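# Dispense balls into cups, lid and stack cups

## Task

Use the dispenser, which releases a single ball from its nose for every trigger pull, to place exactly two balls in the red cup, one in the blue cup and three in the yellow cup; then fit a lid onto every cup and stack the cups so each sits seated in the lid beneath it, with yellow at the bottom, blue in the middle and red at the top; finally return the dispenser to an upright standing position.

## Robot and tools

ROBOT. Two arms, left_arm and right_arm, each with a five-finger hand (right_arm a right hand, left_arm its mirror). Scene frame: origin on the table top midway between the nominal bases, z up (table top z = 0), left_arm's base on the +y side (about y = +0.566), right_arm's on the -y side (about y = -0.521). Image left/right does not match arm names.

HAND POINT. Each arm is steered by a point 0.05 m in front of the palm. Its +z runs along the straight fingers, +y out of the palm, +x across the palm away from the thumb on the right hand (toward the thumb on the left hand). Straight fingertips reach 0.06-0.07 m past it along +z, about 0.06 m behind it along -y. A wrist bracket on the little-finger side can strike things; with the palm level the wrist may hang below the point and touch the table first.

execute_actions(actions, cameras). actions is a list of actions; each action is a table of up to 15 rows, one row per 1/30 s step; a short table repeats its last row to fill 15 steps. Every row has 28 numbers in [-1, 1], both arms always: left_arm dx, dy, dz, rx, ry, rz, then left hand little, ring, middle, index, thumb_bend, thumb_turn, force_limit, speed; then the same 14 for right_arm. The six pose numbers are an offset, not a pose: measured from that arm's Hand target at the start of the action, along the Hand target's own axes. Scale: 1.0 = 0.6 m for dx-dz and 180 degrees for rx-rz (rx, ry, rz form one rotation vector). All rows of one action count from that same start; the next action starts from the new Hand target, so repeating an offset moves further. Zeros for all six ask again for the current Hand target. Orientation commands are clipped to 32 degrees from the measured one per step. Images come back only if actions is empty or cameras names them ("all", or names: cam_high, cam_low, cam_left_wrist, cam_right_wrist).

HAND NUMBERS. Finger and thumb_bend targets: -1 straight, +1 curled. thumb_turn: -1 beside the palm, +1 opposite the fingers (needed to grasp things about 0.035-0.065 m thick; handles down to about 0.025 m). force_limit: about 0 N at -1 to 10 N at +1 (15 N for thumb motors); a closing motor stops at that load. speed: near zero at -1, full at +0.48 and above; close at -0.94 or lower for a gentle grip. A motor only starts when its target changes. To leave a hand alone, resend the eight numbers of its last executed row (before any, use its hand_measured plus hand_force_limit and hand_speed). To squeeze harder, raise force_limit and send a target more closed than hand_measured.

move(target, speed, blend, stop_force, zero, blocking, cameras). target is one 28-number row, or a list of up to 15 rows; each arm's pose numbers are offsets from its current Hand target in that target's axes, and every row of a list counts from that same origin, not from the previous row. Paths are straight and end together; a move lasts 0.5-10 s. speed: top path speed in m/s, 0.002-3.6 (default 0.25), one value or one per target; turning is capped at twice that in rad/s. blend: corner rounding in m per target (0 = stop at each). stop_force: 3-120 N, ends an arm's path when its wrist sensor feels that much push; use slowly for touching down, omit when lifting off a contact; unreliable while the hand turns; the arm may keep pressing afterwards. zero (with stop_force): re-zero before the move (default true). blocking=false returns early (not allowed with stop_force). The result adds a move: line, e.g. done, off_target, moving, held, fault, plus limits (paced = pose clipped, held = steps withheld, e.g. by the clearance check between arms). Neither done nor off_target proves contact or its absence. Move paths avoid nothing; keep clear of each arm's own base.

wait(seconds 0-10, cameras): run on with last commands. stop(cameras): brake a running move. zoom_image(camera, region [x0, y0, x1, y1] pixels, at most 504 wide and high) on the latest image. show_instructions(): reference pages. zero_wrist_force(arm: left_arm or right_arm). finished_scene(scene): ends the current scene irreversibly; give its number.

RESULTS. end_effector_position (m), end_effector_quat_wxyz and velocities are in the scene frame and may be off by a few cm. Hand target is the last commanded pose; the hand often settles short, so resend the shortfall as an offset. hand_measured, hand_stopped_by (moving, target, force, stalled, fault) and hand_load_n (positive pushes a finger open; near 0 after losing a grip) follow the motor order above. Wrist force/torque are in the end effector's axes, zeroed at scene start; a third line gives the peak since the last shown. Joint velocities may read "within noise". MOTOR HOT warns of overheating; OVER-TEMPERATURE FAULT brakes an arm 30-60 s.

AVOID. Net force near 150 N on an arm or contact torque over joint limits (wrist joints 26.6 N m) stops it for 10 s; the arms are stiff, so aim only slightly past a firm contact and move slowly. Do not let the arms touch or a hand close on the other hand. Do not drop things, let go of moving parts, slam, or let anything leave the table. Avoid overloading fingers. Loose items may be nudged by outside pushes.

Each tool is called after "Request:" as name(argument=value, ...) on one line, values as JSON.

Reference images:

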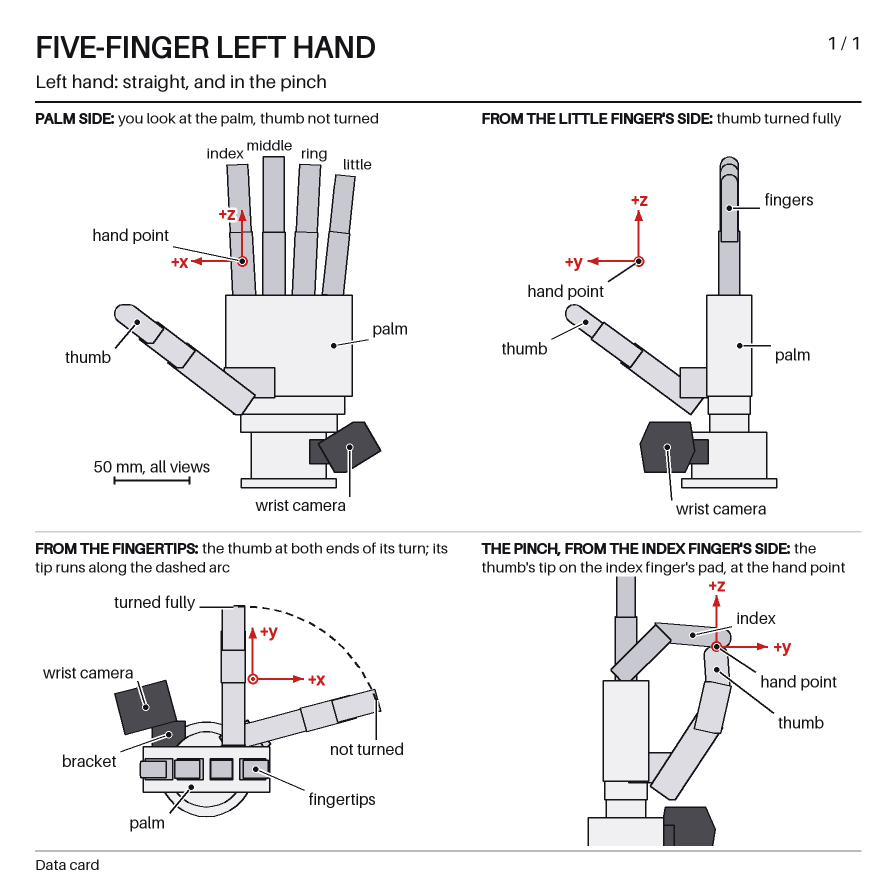

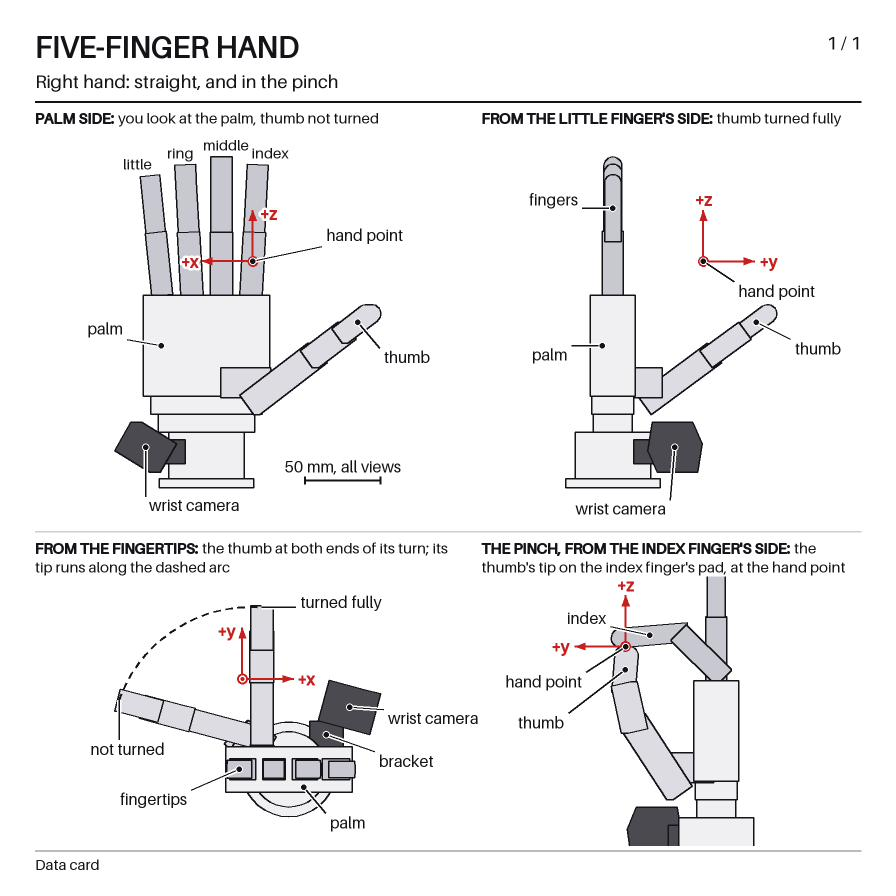

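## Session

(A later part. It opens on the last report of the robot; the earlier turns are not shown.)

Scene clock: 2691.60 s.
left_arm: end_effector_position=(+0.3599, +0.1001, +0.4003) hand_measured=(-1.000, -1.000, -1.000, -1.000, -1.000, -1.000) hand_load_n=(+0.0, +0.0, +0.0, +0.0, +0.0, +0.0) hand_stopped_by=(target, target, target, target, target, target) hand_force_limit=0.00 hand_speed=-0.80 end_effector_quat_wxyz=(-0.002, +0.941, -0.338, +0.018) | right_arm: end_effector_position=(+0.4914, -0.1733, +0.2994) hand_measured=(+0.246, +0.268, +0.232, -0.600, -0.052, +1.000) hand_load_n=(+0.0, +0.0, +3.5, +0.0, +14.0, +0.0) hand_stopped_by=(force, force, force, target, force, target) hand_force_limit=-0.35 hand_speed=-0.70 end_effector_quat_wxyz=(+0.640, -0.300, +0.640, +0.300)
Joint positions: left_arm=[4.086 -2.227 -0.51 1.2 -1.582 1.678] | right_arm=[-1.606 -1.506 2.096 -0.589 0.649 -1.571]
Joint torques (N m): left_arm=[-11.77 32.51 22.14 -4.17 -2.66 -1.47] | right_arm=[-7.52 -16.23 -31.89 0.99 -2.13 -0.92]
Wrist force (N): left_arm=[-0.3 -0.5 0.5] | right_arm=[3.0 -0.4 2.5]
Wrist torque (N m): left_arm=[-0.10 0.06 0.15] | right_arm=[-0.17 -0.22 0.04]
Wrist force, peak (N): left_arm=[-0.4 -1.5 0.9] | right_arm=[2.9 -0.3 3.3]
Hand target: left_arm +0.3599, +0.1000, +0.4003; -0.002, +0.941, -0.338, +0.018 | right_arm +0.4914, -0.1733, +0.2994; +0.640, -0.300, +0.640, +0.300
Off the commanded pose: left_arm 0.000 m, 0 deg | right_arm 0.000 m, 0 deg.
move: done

Request:
move(target=[0.0857,0.1653,0.1668,0,0,0,-1,-1,-1,-1,-1,-1,0,-0.8,0.1545,0.0054,-0.0091,0,0,0,1,1,1,-0.6,0.6,1,-0.35,-0.7], speed=0.12, cameras=["cam_left_wrist","cam_low"])

Request:
zoom_image(camera="cam_left_wrist", region=[250, 300, 500, 500])

Request:
zoom_image(camera="cam_low", region=[380, 170, 560, 370])

Scene clock: 2756.80 s.
left_arm: end_effector_position=(+0.3399, -0.0100, +0.3005) hand_measured=(-1.000, -1.000, -1.000, -1.000, -1.000, -1.000) hand_load_n=(+0.0, +0.0, +0.0, +0.0, +0.0, +0.0) hand_stopped_by=(target, target, target, target, target, target) hand_force_limit=0.00 hand_speed=-0.80 end_effector_quat_wxyz=(-0.002, +0.941, -0.338, +0.018) | right_arm: end_effector_position=(+0.4854, -0.1755, +0.2068) hand_measured=(+0.246, +0.268, +0.232, -0.600, -0.052, +1.000) hand_load_n=(+0.0, +0.0, +4.0, +0.0, +13.5, +0.0) hand_stopped_by=(force, force, force, target, force, target) hand_force_limit=-0.35 hand_speed=-0.70 end_effector_quat_wxyz=(+0.640, -0.300, +0.640, +0.300)
Joint positions: left_arm=[3.909 -2.426 -0.425 1.311 -1.588 1.501] | right_arm=[-1.613 -1.345 2.22 -0.874 0.642 -1.572]
Joint torques (N m): left_arm=[-11.68 39.09 23.46 -4.29 -2.74 -1.52] | right_arm=[-1.08 -19.55 -7.7 -3.77 -0.83 1.72]
Wrist force (N): left_arm=[-0.6 -0.3 0.5] | right_arm=[2.5 -0.1 2.6]
Wrist torque (N m): left_arm=[-0.08 0.10 0.12] | right_arm=[-0.13 -0.14 -0.14]
Wrist force, peak (N): left_arm=[-1.0 -0.8 0.1] | right_arm=[2.9 -0.7 3.0]
Hand target: left_arm +0.3399, -0.0101, +0.3004; -0.002, +0.941, -0.338, +0.018 | right_arm +0.4854, -0.1755, +0.2067; +0.640, -0.300, +0.640, +0.300
Off the commanded pose: left_arm 0.000 m, 0 deg | right_arm 0.000 m, 0 deg.
move: done
camera_calibration:
cam_left_wrist: T_world_to_cam=[[0.77972, 0.625972, 0.0140002, -0.267639], [0.560183, -0.707412, 0.431003, -0.31199], [0.2797, -0.328219, -0.902242, 0.287305], [0, 0, 0, 1]] pos_world=[0.303095, 0.0411283, 0.397434]
Images, in order (width x height): cam_low 896x504, cam_left_wrist 672x504.

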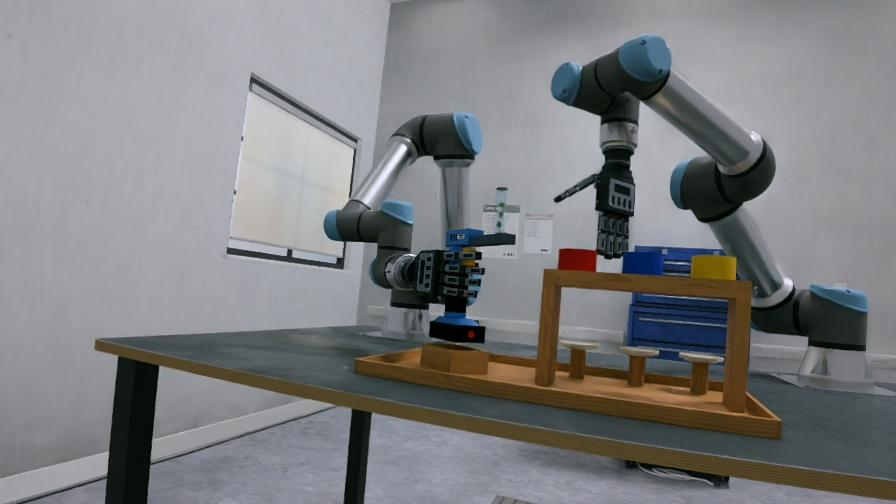

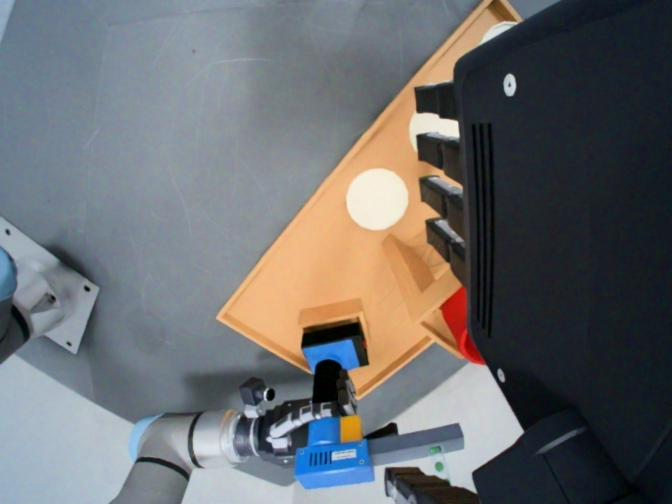

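Scaled by 2.016 from the camera's 672x504 image, which has a finer 960x720 frame.

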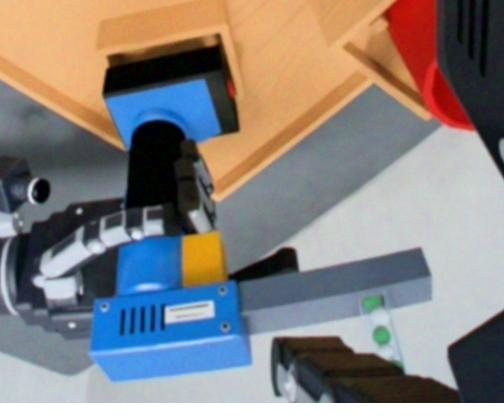

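Scaled by 2.520 from the camera's 896x504 image, which has a finer 1280x720 frame.

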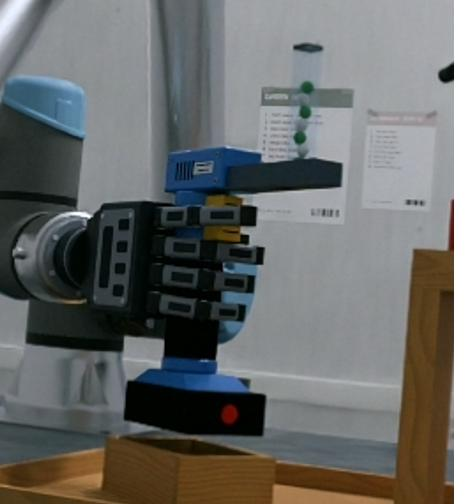

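Request:
move(target=[-0.0857,-0.1653,-0.1668,0,0,0,-1,-1,-1,-1,-1,-1,0,-0.8,0,0,0,0,0,0,1,1,1,-0.6,0.6,1,-0.35,-0.7], speed=0.15, cameras=["cam_left_wrist","cam_high"])

Request:
zoom_image(camera="cam_left_wrist", region=[300, 230, 480, 370])

Request:
zoom_image(camera="cam_high", region=[430, 180, 610, 340])

Scene clock: 2779.53 s.
left_arm: end_effector_position=(+0.3599, +0.0998, +0.4001) hand_measured=(-1.000, -1.000, -1.000, -1.000, -1.000, -1.000) hand_load_n=(+0.0, +0.0, +0.0, +0.0, +0.0, +0.0) hand_stopped_by=(target, target, target, target, target, target) hand_force_limit=0.00 hand_speed=-0.80 end_effector_quat_wxyz=(-0.002, +0.941, -0.338, +0.018) | right_arm: end_effector_position=(+0.4854, -0.1755, +0.2067) hand_measured=(+0.246, +0.268, +0.232, -0.600, -0.052, +1.000) hand_load_n=(+0.0, +0.0, +3.5, +0.0, +14.0, -0.5) hand_stopped_by=(force, force, force, target, force, target) hand_force_limit=-0.35 hand_speed=-0.70 end_effector_quat_wxyz=(+0.640, -0.300, +0.640, +0.300)
Joint positions: left_arm=[4.086 -2.228 -0.509 1.2 -1.582 1.677] | right_arm=[-1.613 -1.345 2.22 -0.874 0.642 -1.571]
Joint torques (N m): left_arm=[12.27 46.41 22.24 -4.29 2.53 1.52] | right_arm=[6.3 -19.89 -8.08 -3.85 1.42 1.58]
Wrist force (N): left_arm=[-0.2 -0.2 0.2] | right_arm=[2.6 -0.2 2.4]
Wrist torque (N m): left_arm=[-0.05 0.04 -0.06] | right_arm=[-0.14 -0.14 -0.14]
Wrist force, peak (N): left_arm=[-0.8 -0.8 0.2] | right_arm=[2.6 -0.5 3.0]
Hand target: left_arm +0.3599, +0.1000, +0.4003; -0.002, +0.941, -0.338, +0.018 | right_arm +0.4854, -0.1755, +0.2067; +0.640, -0.300, +0.640, +0.300
Off the commanded pose: left_arm 0.000 m, 0 deg | right_arm 0.000 m, 0 deg.
move: done
camera_calibration:
cam_left_wrist: T_world_to_cam=[[0.779715, 0.625978, 0.0139796, -0.35335], [0.560231, -0.707444, 0.430889, -0.288444], [0.279617, -0.328139, -0.902297, 0.407745], [0, 0, 0, 1]] pos_world=[0.323095, 0.150928, 0.497134]
Images, in order (width x height): cam_high 896x504, cam_left_wrist 672x504.

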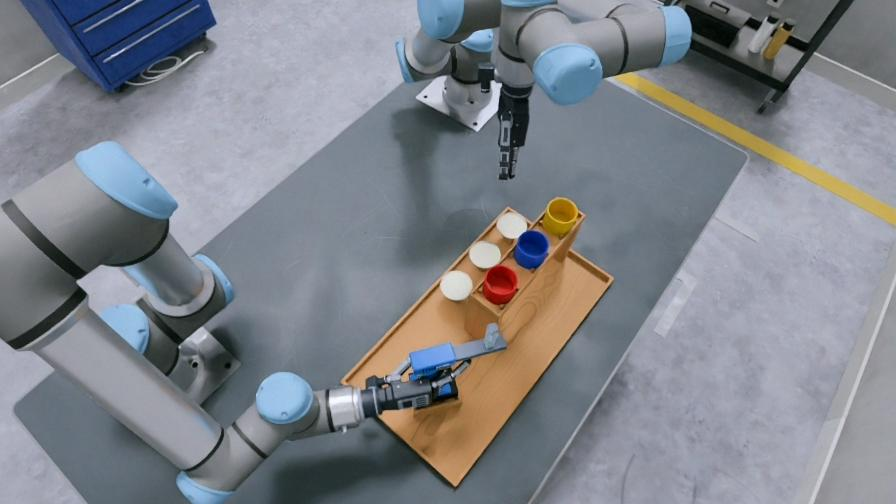

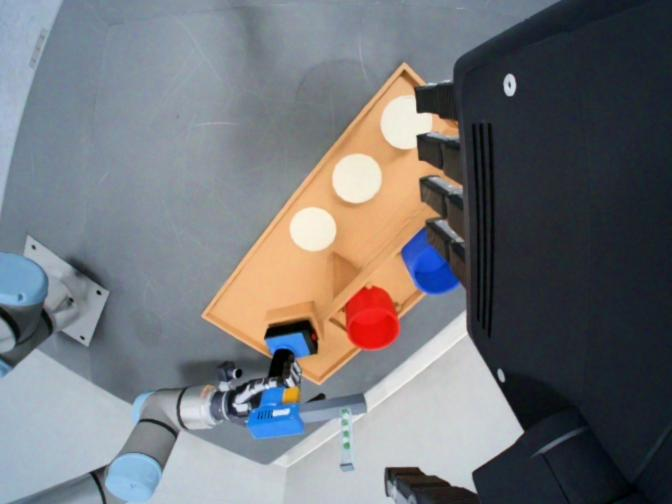

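Scaled by 2.800 from the camera's 672x504 image, which has a finer 960x720 frame.

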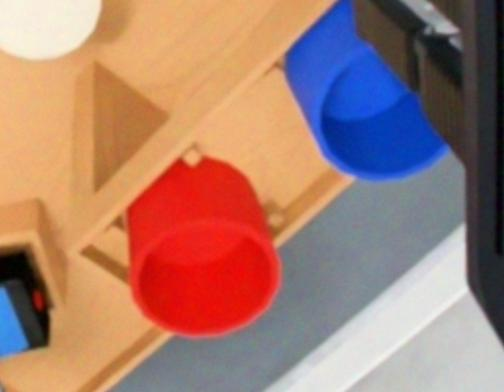

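Scaled by 2.800 from the camera's 896x504 image, which has a finer 1280x720 frame.

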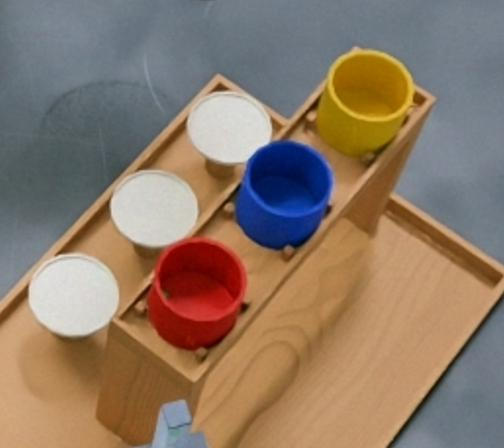

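Request:
zoom_image(camera="cam_high", region=[470, 250, 540, 310])

Request:
zoom_image(camera="cam_high", region=[440, 310, 540, 390])

Request:
zoom_image(camera="cam_left_wrist", region=[300, 380, 380, 480])

Scaled by 7.200 from the camera's 896x504 image, which has a finer 1280x720 frame.

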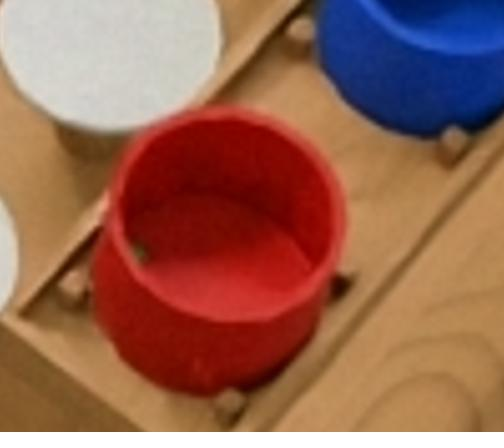

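Scaled by 5.040 from the camera's 896x504 image, which has a finer 1280x720 frame.

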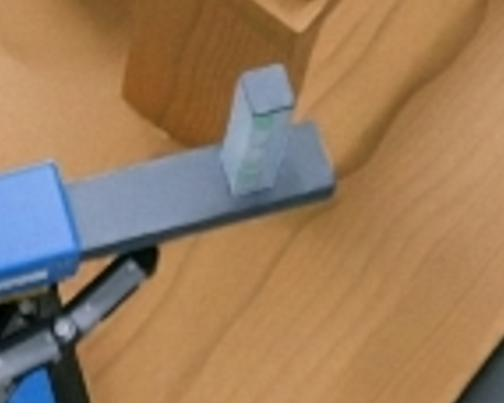

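Scaled by 5.040 from the camera's 672x504 image, which has a finer 960x720 frame.

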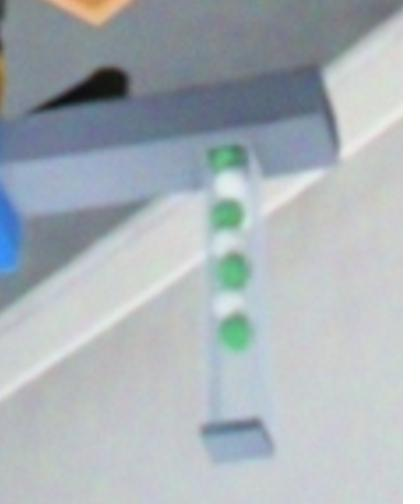

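Request:
move(target=[[0,0,0,0,0,0,-1,-1,-1,-1,-1,-1,0,-0.8,-0.1555,0,0,0,0,0,1,1,1,-0.6,0.6,1,-0.35,-0.7],[0,0,0,0,0,0,-1,-1,-1,-1,-1,-1,0,-0.8,-0.1555,0.2223,0.0861,0,0,0,1,1,1,-0.6,0.6,1,-0.35,-0.7],[0,0,0,0,0,0,-1,-1,-1,-1,-1,-1,0,-0.8,-0.079,0.2223,0.0861,0,0,0,1,1,1,-0.6,0.6,1,-0.35,-0.7]], speed=[0.12,0.12,0.08], blend=[0.01,0.01,0], cameras=["cam_left_wrist","cam_high"])

Request:
zoom_image(camera="cam_left_wrist", region=[220, 230, 440, 450])

Request:
zoom_image(camera="cam_high", region=[400, 180, 600, 340])

Scene clock: 2812.83 s.
left_arm: end_effector_position=(+0.3599, +0.1000, +0.4003) hand_measured=(-1.000, -1.000, -1.000, -1.000, -1.000, -1.000) hand_load_n=(+0.0, +0.0, +0.0, +0.0, +0.0, +0.0) hand_stopped_by=(target, target, target, target, target, target) hand_force_limit=0.00 hand_speed=-0.80 end_effector_quat_wxyz=(-0.002, +0.941, -0.338, +0.018) | right_arm: end_effector_position=(+0.4159, -0.0504, +0.2542) hand_measured=(+0.246, +0.268, +0.232, -0.600, -0.052, +1.000) hand_load_n=(+0.0, +0.0, +3.5, +0.0, +14.0, -0.5) hand_stopped_by=(force, force, force, target, force, target) hand_force_limit=-0.35 hand_speed=-0.70 end_effector_quat_wxyz=(+0.640, -0.300, +0.640, +0.300) end_effector_velocity=(+0.000, +0.000, -0.001) end_effector_angular_velocity=(+0.000, -0.001, +0.001)
Joint positions: left_arm=[4.086 -2.228 -0.509 1.199 -1.582 1.678] | right_arm=[-1.225 -1.444 2.171 -0.727 1.03 -1.571]
Joint velocities: left_arm=[within noise] | right_arm=[0.001 0.003 0.002 -0.005 0 0]
Joint torques (N m): left_arm=[10.85 44.5 21.95 -4.24 2.62 1.48] | right_arm=[6.41 -18.75 -11.9 -4.41 1.8 1.62]
Wrist force (N): left_arm=[-0.6 -0.4 0.1] | right_arm=[2.8 -0.7 2.5]
Wrist torque (N m): left_arm=[-0.08 0.10 -0.07] | right_arm=[-0.13 -0.12 -0.08]
Wrist force, peak (N): left_arm=[-0.5 -0.1 0.9] | right_arm=[3.1 -0.9 3.3]
Hand target: left_arm +0.3599, +0.1000, +0.4003; -0.002, +0.941, -0.338, +0.018 | right_arm +0.4159, -0.0504, +0.2541; +0.640, -0.300, +0.640, +0.300
Off the commanded pose: left_arm 0.000 m, 0 deg | right_arm 0.000 m, 0 deg.
move: done
camera_calibration:
cam_left_wrist: T_world_to_cam=[[0.779776, 0.625902, 0.0139563, -0.353474], [0.56015, -0.707469, 0.430952, -0.288391], [0.279607, -0.328228, -0.902267, 0.407993], [0, 0, 0, 1]] pos_world=[0.323095, 0.151128, 0.497334]
Images, in order (width x height): cam_high 896x504, cam_left_wrist 672x504.

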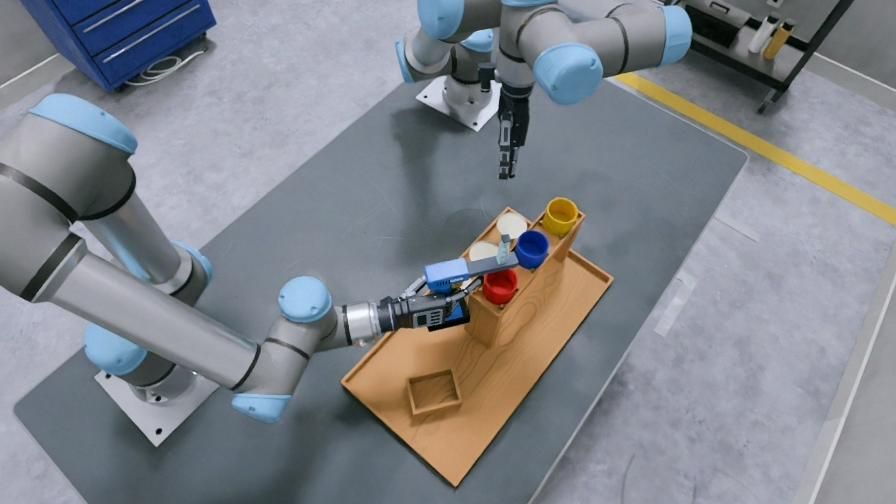

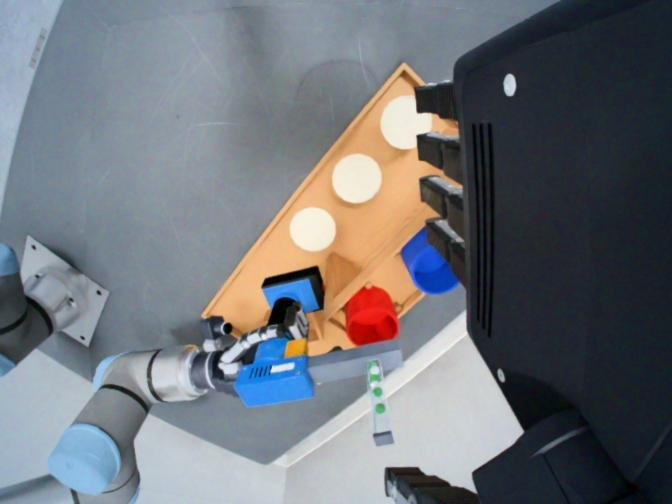

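Scaled by 2.291 from the camera's 672x504 image, which has a finer 960x720 frame.

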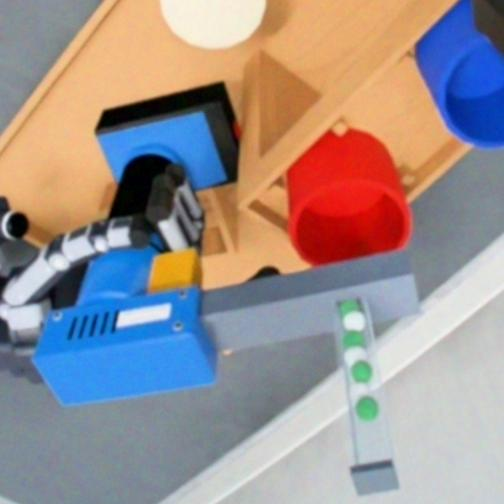

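Scaled by 2.520 from the camera's 896x504 image, which has a finer 1280x720 frame.

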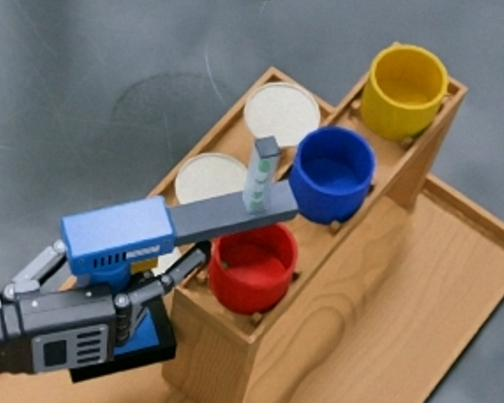

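Request:
execute_actions(actions=[[[0,0,0,0,0,0,-1,-1,-1,-1,-1,-1,0,-0.8,0.0005,0.0005,0.0008,0,0,0,1,1,1,0.35,0.6,1,1,-0.75]]], cameras=["cam_left_wrist","cam_low"])

Request:
zoom_image(camera="cam_left_wrist", region=[220, 230, 440, 450])

Scene clock: 2820.90 s.
left_arm: end_effector_position=(+0.3599, +0.1000, +0.4003) hand_measured=(-1.000, -1.000, -1.000, -1.000, -1.000, -1.000) hand_load_n=(+0.0, +0.0, +0.0, +0.0, +0.0, +0.0) hand_stopped_by=(target, target, target, target, target, target) hand_force_limit=0.00 hand_speed=-0.80 end_effector_quat_wxyz=(-0.002, +0.941, -0.338, +0.018) | right_arm: end_effector_position=(+0.4160, -0.0499, +0.2538) hand_measured=(+0.246, +0.268, +0.232, +0.204, -0.054, +1.000) hand_load_n=(+0.0, +0.0, +2.5, +10.0, +16.5, -0.5) hand_stopped_by=(force, force, force, force, force, target) hand_force_limit=1.00 hand_speed=-0.75 end_effector_quat_wxyz=(+0.640, -0.300, +0.640, +0.300)
Joint positions: left_arm=[4.086 -2.228 -0.509 1.199 -1.582 1.678] | right_arm=[-1.224 -1.442 2.171 -0.728 1.032 -1.571]
Joint torques (N m): left_arm=[10.13 43.03 21.81 -4.22 2.51 1.57] | right_arm=[5.48 -19.1 -31.37 -4.73 1.61 1.68]
Wrist force (N): left_arm=[-0.4 -0.3 0.5] | right_arm=[2.9 -0.3 0.8]
Wrist torque (N m): left_arm=[-0.08 0.08 -0.07] | right_arm=[-0.08 0.12 -0.03]
Wrist force, peak (N): left_arm=[-0.4 -0.6 0.5] | right_arm=[2.8 -0.8 2.8]
Hand target: left_arm +0.3599, +0.1000, +0.4003; -0.002, +0.941, -0.338, +0.018 | right_arm +0.4160, -0.0499, +0.2538; +0.640, -0.300, +0.640, +0.300
Off the commanded pose: left_arm 0.000 m, 0 deg | right_arm 0.000 m, 0 deg.
Step readings (end_effector_position of left_arm | right_arm):
0: (+0.3599, +0.1000, +0.4003) | (+0.4159, -0.0504, +0.2541)
1: (+0.3599, +0.1000, +0.4003) | (+0.4159, -0.0504, +0.2541)
2: (+0.3599, +0.1000, +0.4003) | (+0.4159, -0.0504, +0.2540)
4: (+0.3599, +0.1000, +0.4003) | (+0.4159, -0.0502, +0.2538)
8: (+0.3599, +0.1000, +0.4003) | (+0.4159, -0.0500, +0.2538)
15: (+0.3599, +0.1000, +0.4003) | (+0.4160, -0.0499, +0.2538)
camera_calibration:
cam_left_wrist: T_world_to_cam=[[0.779776, 0.625902, 0.0139563, -0.353474], [0.56015, -0.707469, 0.430952, -0.288391], [0.279607, -0.328228, -0.902267, 0.407993], [0, 0, 0, 1]] pos_world=[0.323095, 0.151128, 0.497334]
Images, in order (width x height): cam_low 896x504, cam_left_wrist 672x504.

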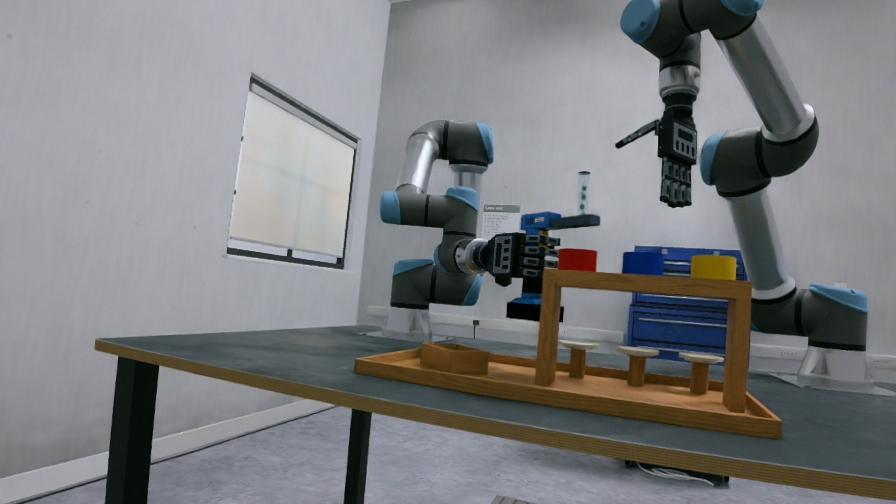

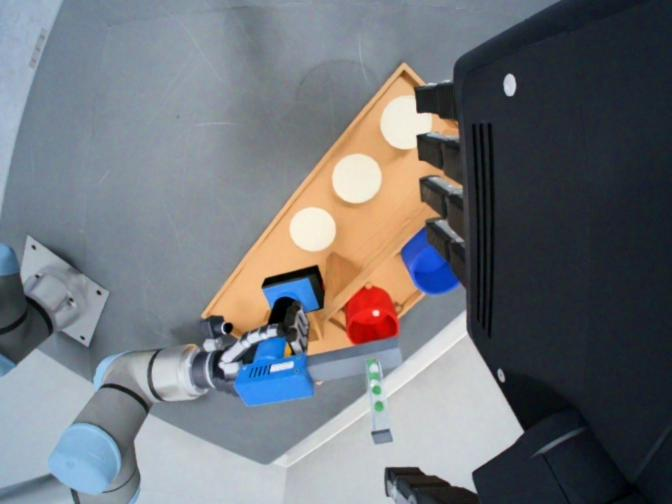

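Scaled by 2.291 from the camera's 672x504 image, which has a finer 960x720 frame.

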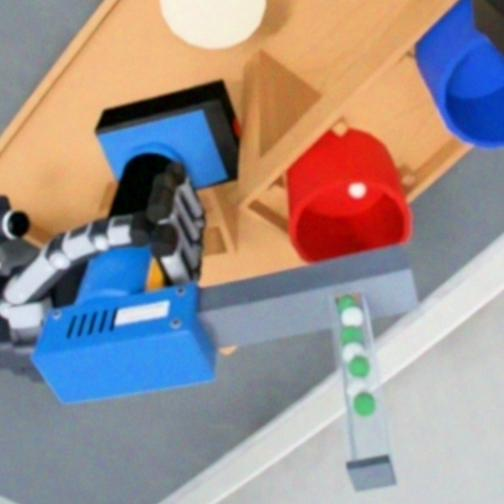

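Request:
execute_actions(actions=[[[0,0,0,0,0,0,-1,-1,-1,-1,-1,-1,0,-0.8,0,0,0,0,0,0,1,1,1,-0.6,0.6,1,-0.35,-0.7]]], cameras=["cam_left_wrist","cam_high"])

Request:
zoom_image(camera="cam_left_wrist", region=[220, 230, 440, 450])

Request:
move(target=[[-0.1792,-0.2193,-0.0355,0,0,0,-1,-1,-1,-1,-1,-1,0,-0.8,-0.127,0,-0.0667,0,0,0,1,1,1,-0.6,0.6,1,-0.35,-0.7],[-0.1792,-0.2193,-0.0355,0,0,0,-1,-1,-1,-1,-1,-1,0,-0.8,-0.127,0.1698,0.1107,0.1222,0,0,1,1,1,-0.6,0.6,1,-0.35,-0.7]], speed=[0.1,0.12], cameras=["cam_left_wrist","cam_high"])

Scene clock: 2883.87 s.
left_arm: end_effector_position=(+0.3599, +0.1000, +0.4003) hand_measured=(-1.000, -1.000, -1.000, -1.000, -1.000, -1.000) hand_load_n=(+0.0, +0.0, +0.0, +0.0, +0.0, +0.0) hand_stopped_by=(target, target, target, target, target, target) hand_force_limit=0.00 hand_speed=-0.80 end_effector_quat_wxyz=(-0.002, +0.941, -0.338, +0.018) | right_arm: end_effector_position=(+0.4160, -0.0499, +0.2538) hand_measured=(+0.246, +0.268, +0.232, -0.600, -0.054, +1.000) hand_load_n=(+0.0, +0.0, +3.5, +0.0, +16.0, +0.0) hand_stopped_by=(force, force, force, target, force, target) hand_force_limit=-0.35 hand_speed=-0.70 end_effector_quat_wxyz=(+0.640, -0.300, +0.640, +0.300)
Joint positions: left_arm=[4.086 -2.228 -0.509 1.199 -1.582 1.678] | right_arm=[-1.224 -1.442 2.171 -0.728 1.032 -1.571]
Joint torques (N m): left_arm=[10.15 41.07 21.59 -4.23 2.54 1.48] | right_arm=[0.34 -25.89 -29.61 -3.74 1.66 1.23]
Wrist force (N): left_arm=[-0.4 -0.3 0.4] | right_arm=[2.6 -0.5 2.0]
Wrist torque (N m): left_arm=[-0.08 0.08 -0.07] | right_arm=[-0.10 -0.03 -0.07]
Wrist force, peak (N): left_arm=[-0.7 -0.6 0.4] | right_arm=[2.8 -1.1 2.1]
Hand target: left_arm +0.3599, +0.1000, +0.4003; -0.002, +0.941, -0.338, +0.018 | right_arm +0.4160, -0.0499, +0.2538; +0.640, -0.300, +0.640, +0.300
Off the commanded pose: left_arm 0.000 m, 0 deg | right_arm 0.000 m, 0 deg.
Step readings (end_effector_position of left_arm | right_arm):
0: (+0.3599, +0.1000, +0.4003) | (+0.4160, -0.0499, +0.2538)
1: (+0.3599, +0.1000, +0.4003) | (+0.4160, -0.0499, +0.2538)
2: (+0.3599, +0.1000, +0.4003) | (+0.4160, -0.0499, +0.2538)
4: (+0.3599, +0.1000, +0.4003) | (+0.4160, -0.0499, +0.2538)
8: (+0.3599, +0.1000, +0.4003) | (+0.4160, -0.0499, +0.2538)
15: (+0.3599, +0.1000, +0.4003) | (+0.4160, -0.0499, +0.2538)
camera_calibration:
cam_left_wrist: T_world_to_cam=[[0.779776, 0.625902, 0.0139563, -0.353474], [0.56015, -0.707469, 0.430952, -0.288391], [0.279607, -0.328228, -0.902267, 0.407993], [0, 0, 0, 1]] pos_world=[0.323095, 0.151128, 0.497334]
Images, in order (width x height): cam_high 896x504, cam_left_wrist 672x504.

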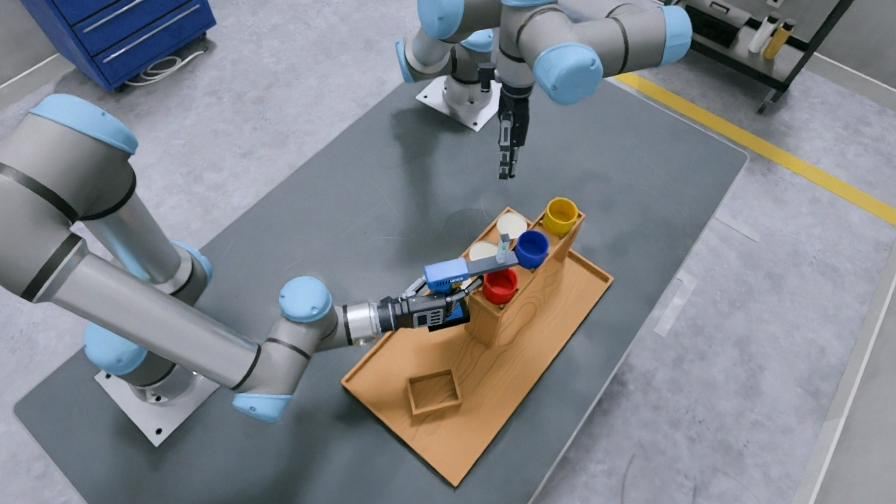

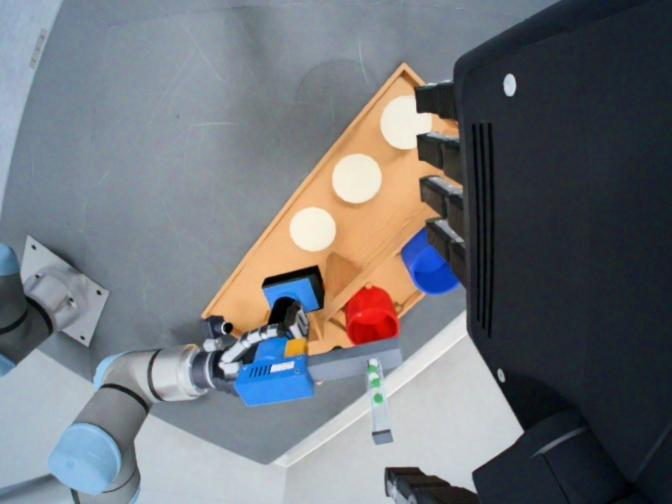

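Scaled by 2.291 from the camera's 672x504 image, which has a finer 960x720 frame.

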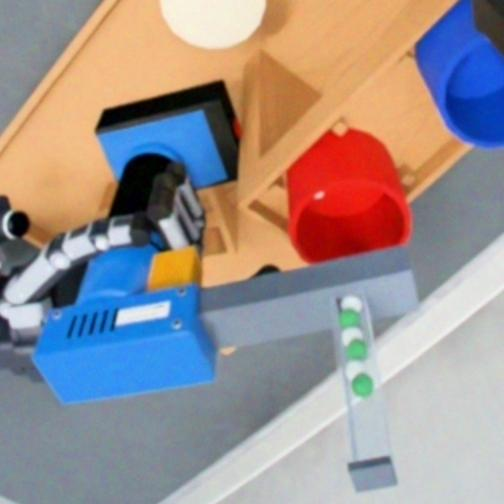

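Scene clock: 2888.40 s.
left_arm: end_effector_position=(+0.3599, +0.2701, +0.4201) hand_measured=(-1.000, -1.000, -1.000, -1.000, -1.000, -1.000) hand_load_n=(+0.0, +0.0, -0.5, +0.0, +0.0, +0.0) hand_stopped_by=(target, target, target, target, target, target) hand_force_limit=0.00 hand_speed=-0.80 end_effector_quat_wxyz=(-0.002, +0.941, -0.338, +0.018) | right_arm: end_effector_position=(+0.3802, +0.0663, +0.3300) hand_measured=(+0.246, +0.268, +0.232, -0.600, -0.054, +1.000) hand_load_n=(+0.0, +0.0, +3.5, +0.0, +15.5, +0.0) hand_stopped_by=(force, force, force, target, force, target) hand_force_limit=-0.35 hand_speed=-0.70 end_effector_quat_wxyz=(+0.686, -0.173, +0.686, +0.172)
Joint positions: left_arm=[4.424 -1.875 -0.994 1.333 -1.571 2.015] | right_arm=[-0.678 -1.378 1.857 -0.478 1.961 -1.571]
Joint torques (N m): left_arm=[11.02 35.06 7.06 -0.47 2.59 1.66] | right_arm=[6.08 -24.75 -34.25 -0.26 1.84 1.76]
Wrist force (N): left_arm=[-0.3 -0.2 0.3] | right_arm=[2.6 -0.6 3.0]
Wrist torque (N m): left_arm=[-0.06 0.06 -0.09] | right_arm=[-0.24 -0.09 -0.13]
Wrist force, peak (N): left_arm=[-0.5 -0.8 0.8] | right_arm=[3.3 0.0 3.1]
Hand target: left_arm +0.3599, +0.2701, +0.4201; -0.002, +0.941, -0.338, +0.018 | right_arm +0.3802, +0.0664, +0.3300; +0.686, -0.173, +0.686, +0.172
Off the commanded pose: left_arm 0.000 m, 0 deg | right_arm 0.000 m, 0 deg.
move: done
camera_calibration:
cam_left_wrist: T_world_to_cam=[[0.779776, 0.625902, 0.0139563, -0.460295], [0.56015, -0.707469, 0.430952, -0.176639], [0.279607, -0.328228, -0.902267, 0.481661], [0, 0, 0, 1]] pos_world=[0.323195, 0.321228, 0.517134]
Images, in order (width x height): cam_high 896x504, cam_left_wrist 672x504.

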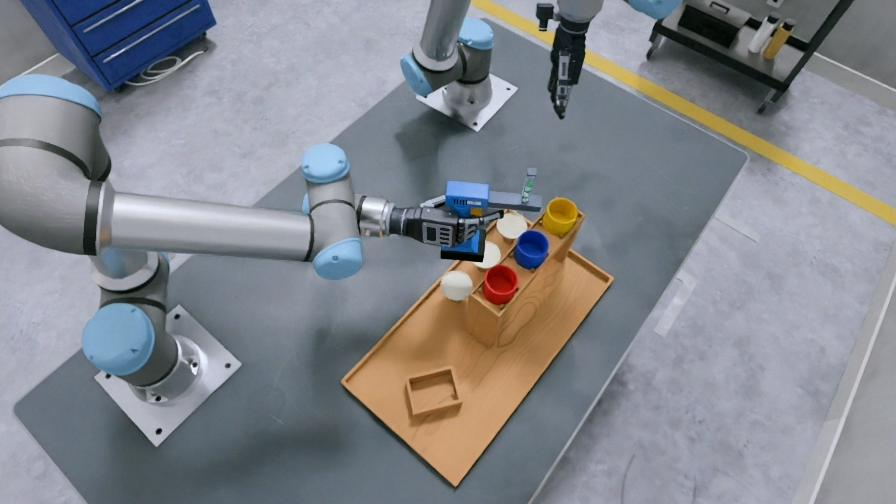

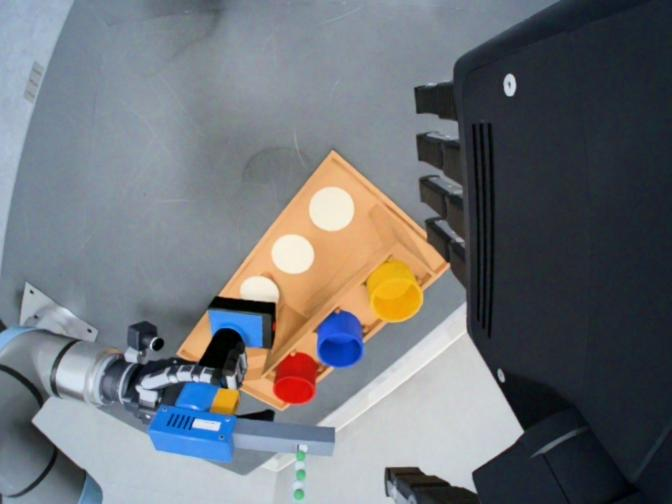

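Request:
move(target=[[0,0,0,0,0,0,-1,-1,-1,-1,-1,-1,0,-0.8,0,0,0.0507,0,0,0,1,1,1,-0.6,0.6,1,-0.35,-0.7],[0,0,0,0,0,0,-1,-1,-1,-1,-1,-1,0,-0.8,0.11,0,0.0507,0,0,0,1,1,1,-0.6,0.6,1,-0.35,-0.7]], speed=[0.1,0.08], cameras=["cam_left_wrist","cam_high","cam_low"])

Request:
zoom_image(camera="cam_left_wrist", region=[180, 270, 380, 470])

Request:
zoom_image(camera="cam_high", region=[420, 150, 620, 310])

Request:
zoom_image(camera="cam_low", region=[510, 150, 710, 310])

Scene clock: 2906.43 s.
left_arm: end_effector_position=(+0.3599, +0.2701, +0.4201) hand_measured=(-1.000, -1.000, -1.000, -1.000, -1.000, -1.000) hand_load_n=(+0.0, +0.0, +0.0, +0.0, +0.0, +0.0) hand_stopped_by=(target, target, target, target, target, target) hand_force_limit=0.00 hand_speed=-0.80 end_effector_quat_wxyz=(-0.002, +0.941, -0.338, +0.018) | right_arm: end_effector_position=(+0.4070, +0.0808, +0.2641) hand_measured=(+0.246, +0.268, +0.232, -0.600, -0.054, +1.000) hand_load_n=(+0.0, +0.0, +3.5, +0.0, +15.5, +0.0) hand_stopped_by=(force, force, force, target, force, target) hand_force_limit=-0.35 hand_speed=-0.70 end_effector_quat_wxyz=(+0.686, -0.173, +0.686, +0.172)
Joint positions: left_arm=[4.424 -1.875 -0.994 1.333 -1.571 2.015] | right_arm=[-0.703 -1.241 1.872 -0.631 1.936 -1.571]
Joint torques (N m): left_arm=[9.93 35.06 7.69 -0.41 2.5 1.57] | right_arm=[-7.18 -28.47 -14.08 -5.13 -2.13 -0.83]
Wrist force (N): left_arm=[-0.1 -0.2 0.3] | right_arm=[3.1 -0.7 2.7]
Wrist torque (N m): left_arm=[-0.06 0.02 -0.08] | right_arm=[-0.20 -0.19 -0.10]
Wrist force, peak (N): left_arm=[-0.4 -0.8 0.6] | right_arm=[3.3 -0.8 3.1]
Hand target: left_arm +0.3599, +0.2701, +0.4201; -0.002, +0.941, -0.338, +0.018 | right_arm +0.4070, +0.0808, +0.2639; +0.686, -0.173, +0.686, +0.172
Off the commanded pose: left_arm 0.000 m, 0 deg | right_arm 0.000 m, 0 deg.
move: done
camera_calibration:
cam_left_wrist: T_world_to_cam=[[0.779776, 0.625902, 0.0139563, -0.460295], [0.56015, -0.707469, 0.430952, -0.176639], [0.279607, -0.328228, -0.902267, 0.481661], [0, 0, 0, 1]] pos_world=[0.323195, 0.321228, 0.517134]
Images, in order (width x height): cam_high 896x504, cam_low 896x504, cam_left_wrist 672x504.

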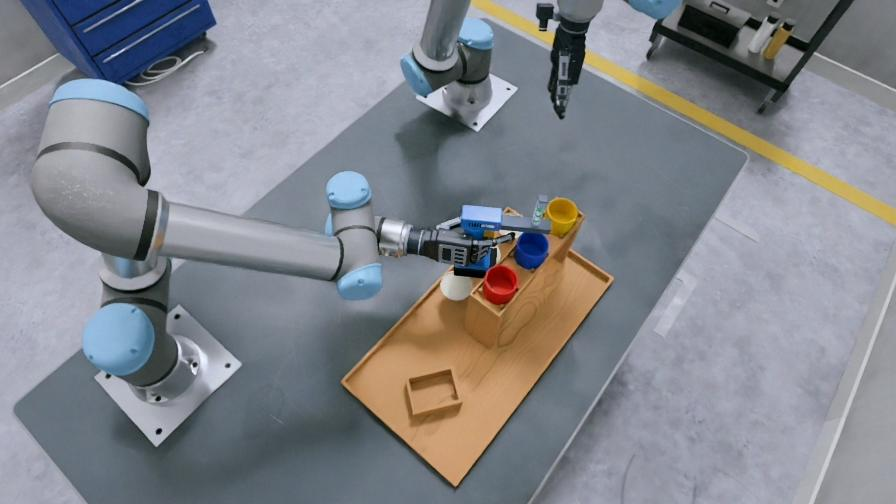

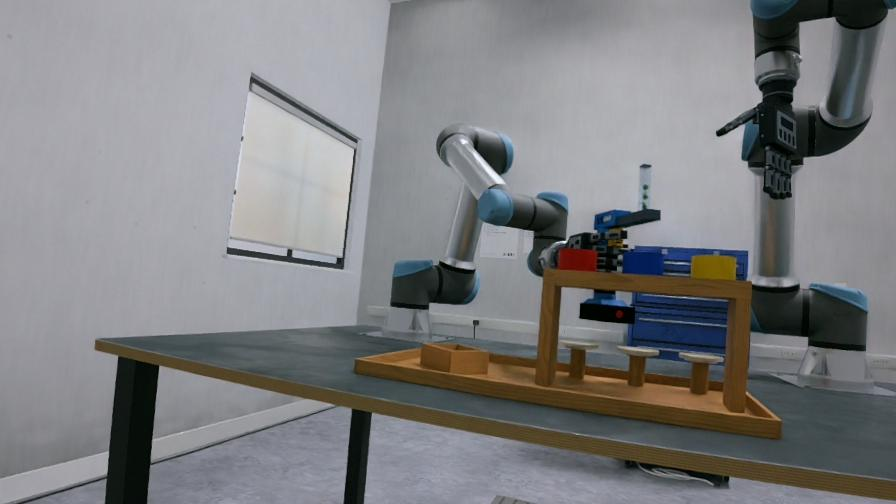

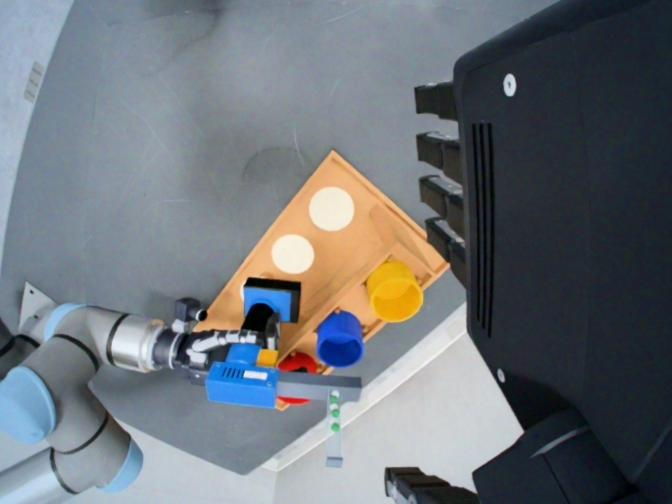

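Scaled by 2.520 from the camera's 672x504 image, which has a finer 960x720 frame.

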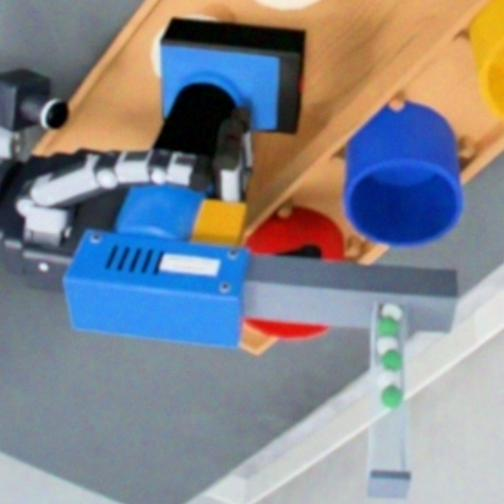

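Scaled by 2.520 from the camera's 896x504 image, which has a finer 1280x720 frame.

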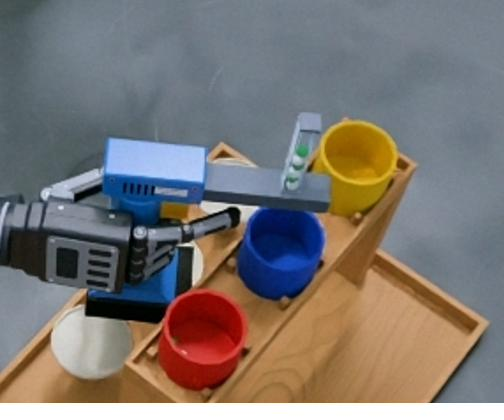

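Scaled by 2.520 from the camera's 896x504 image, which has a finer 1280x720 frame.

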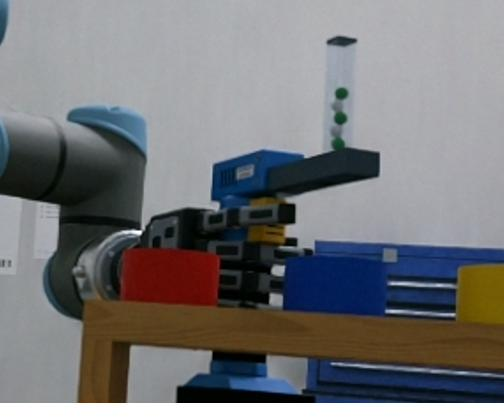

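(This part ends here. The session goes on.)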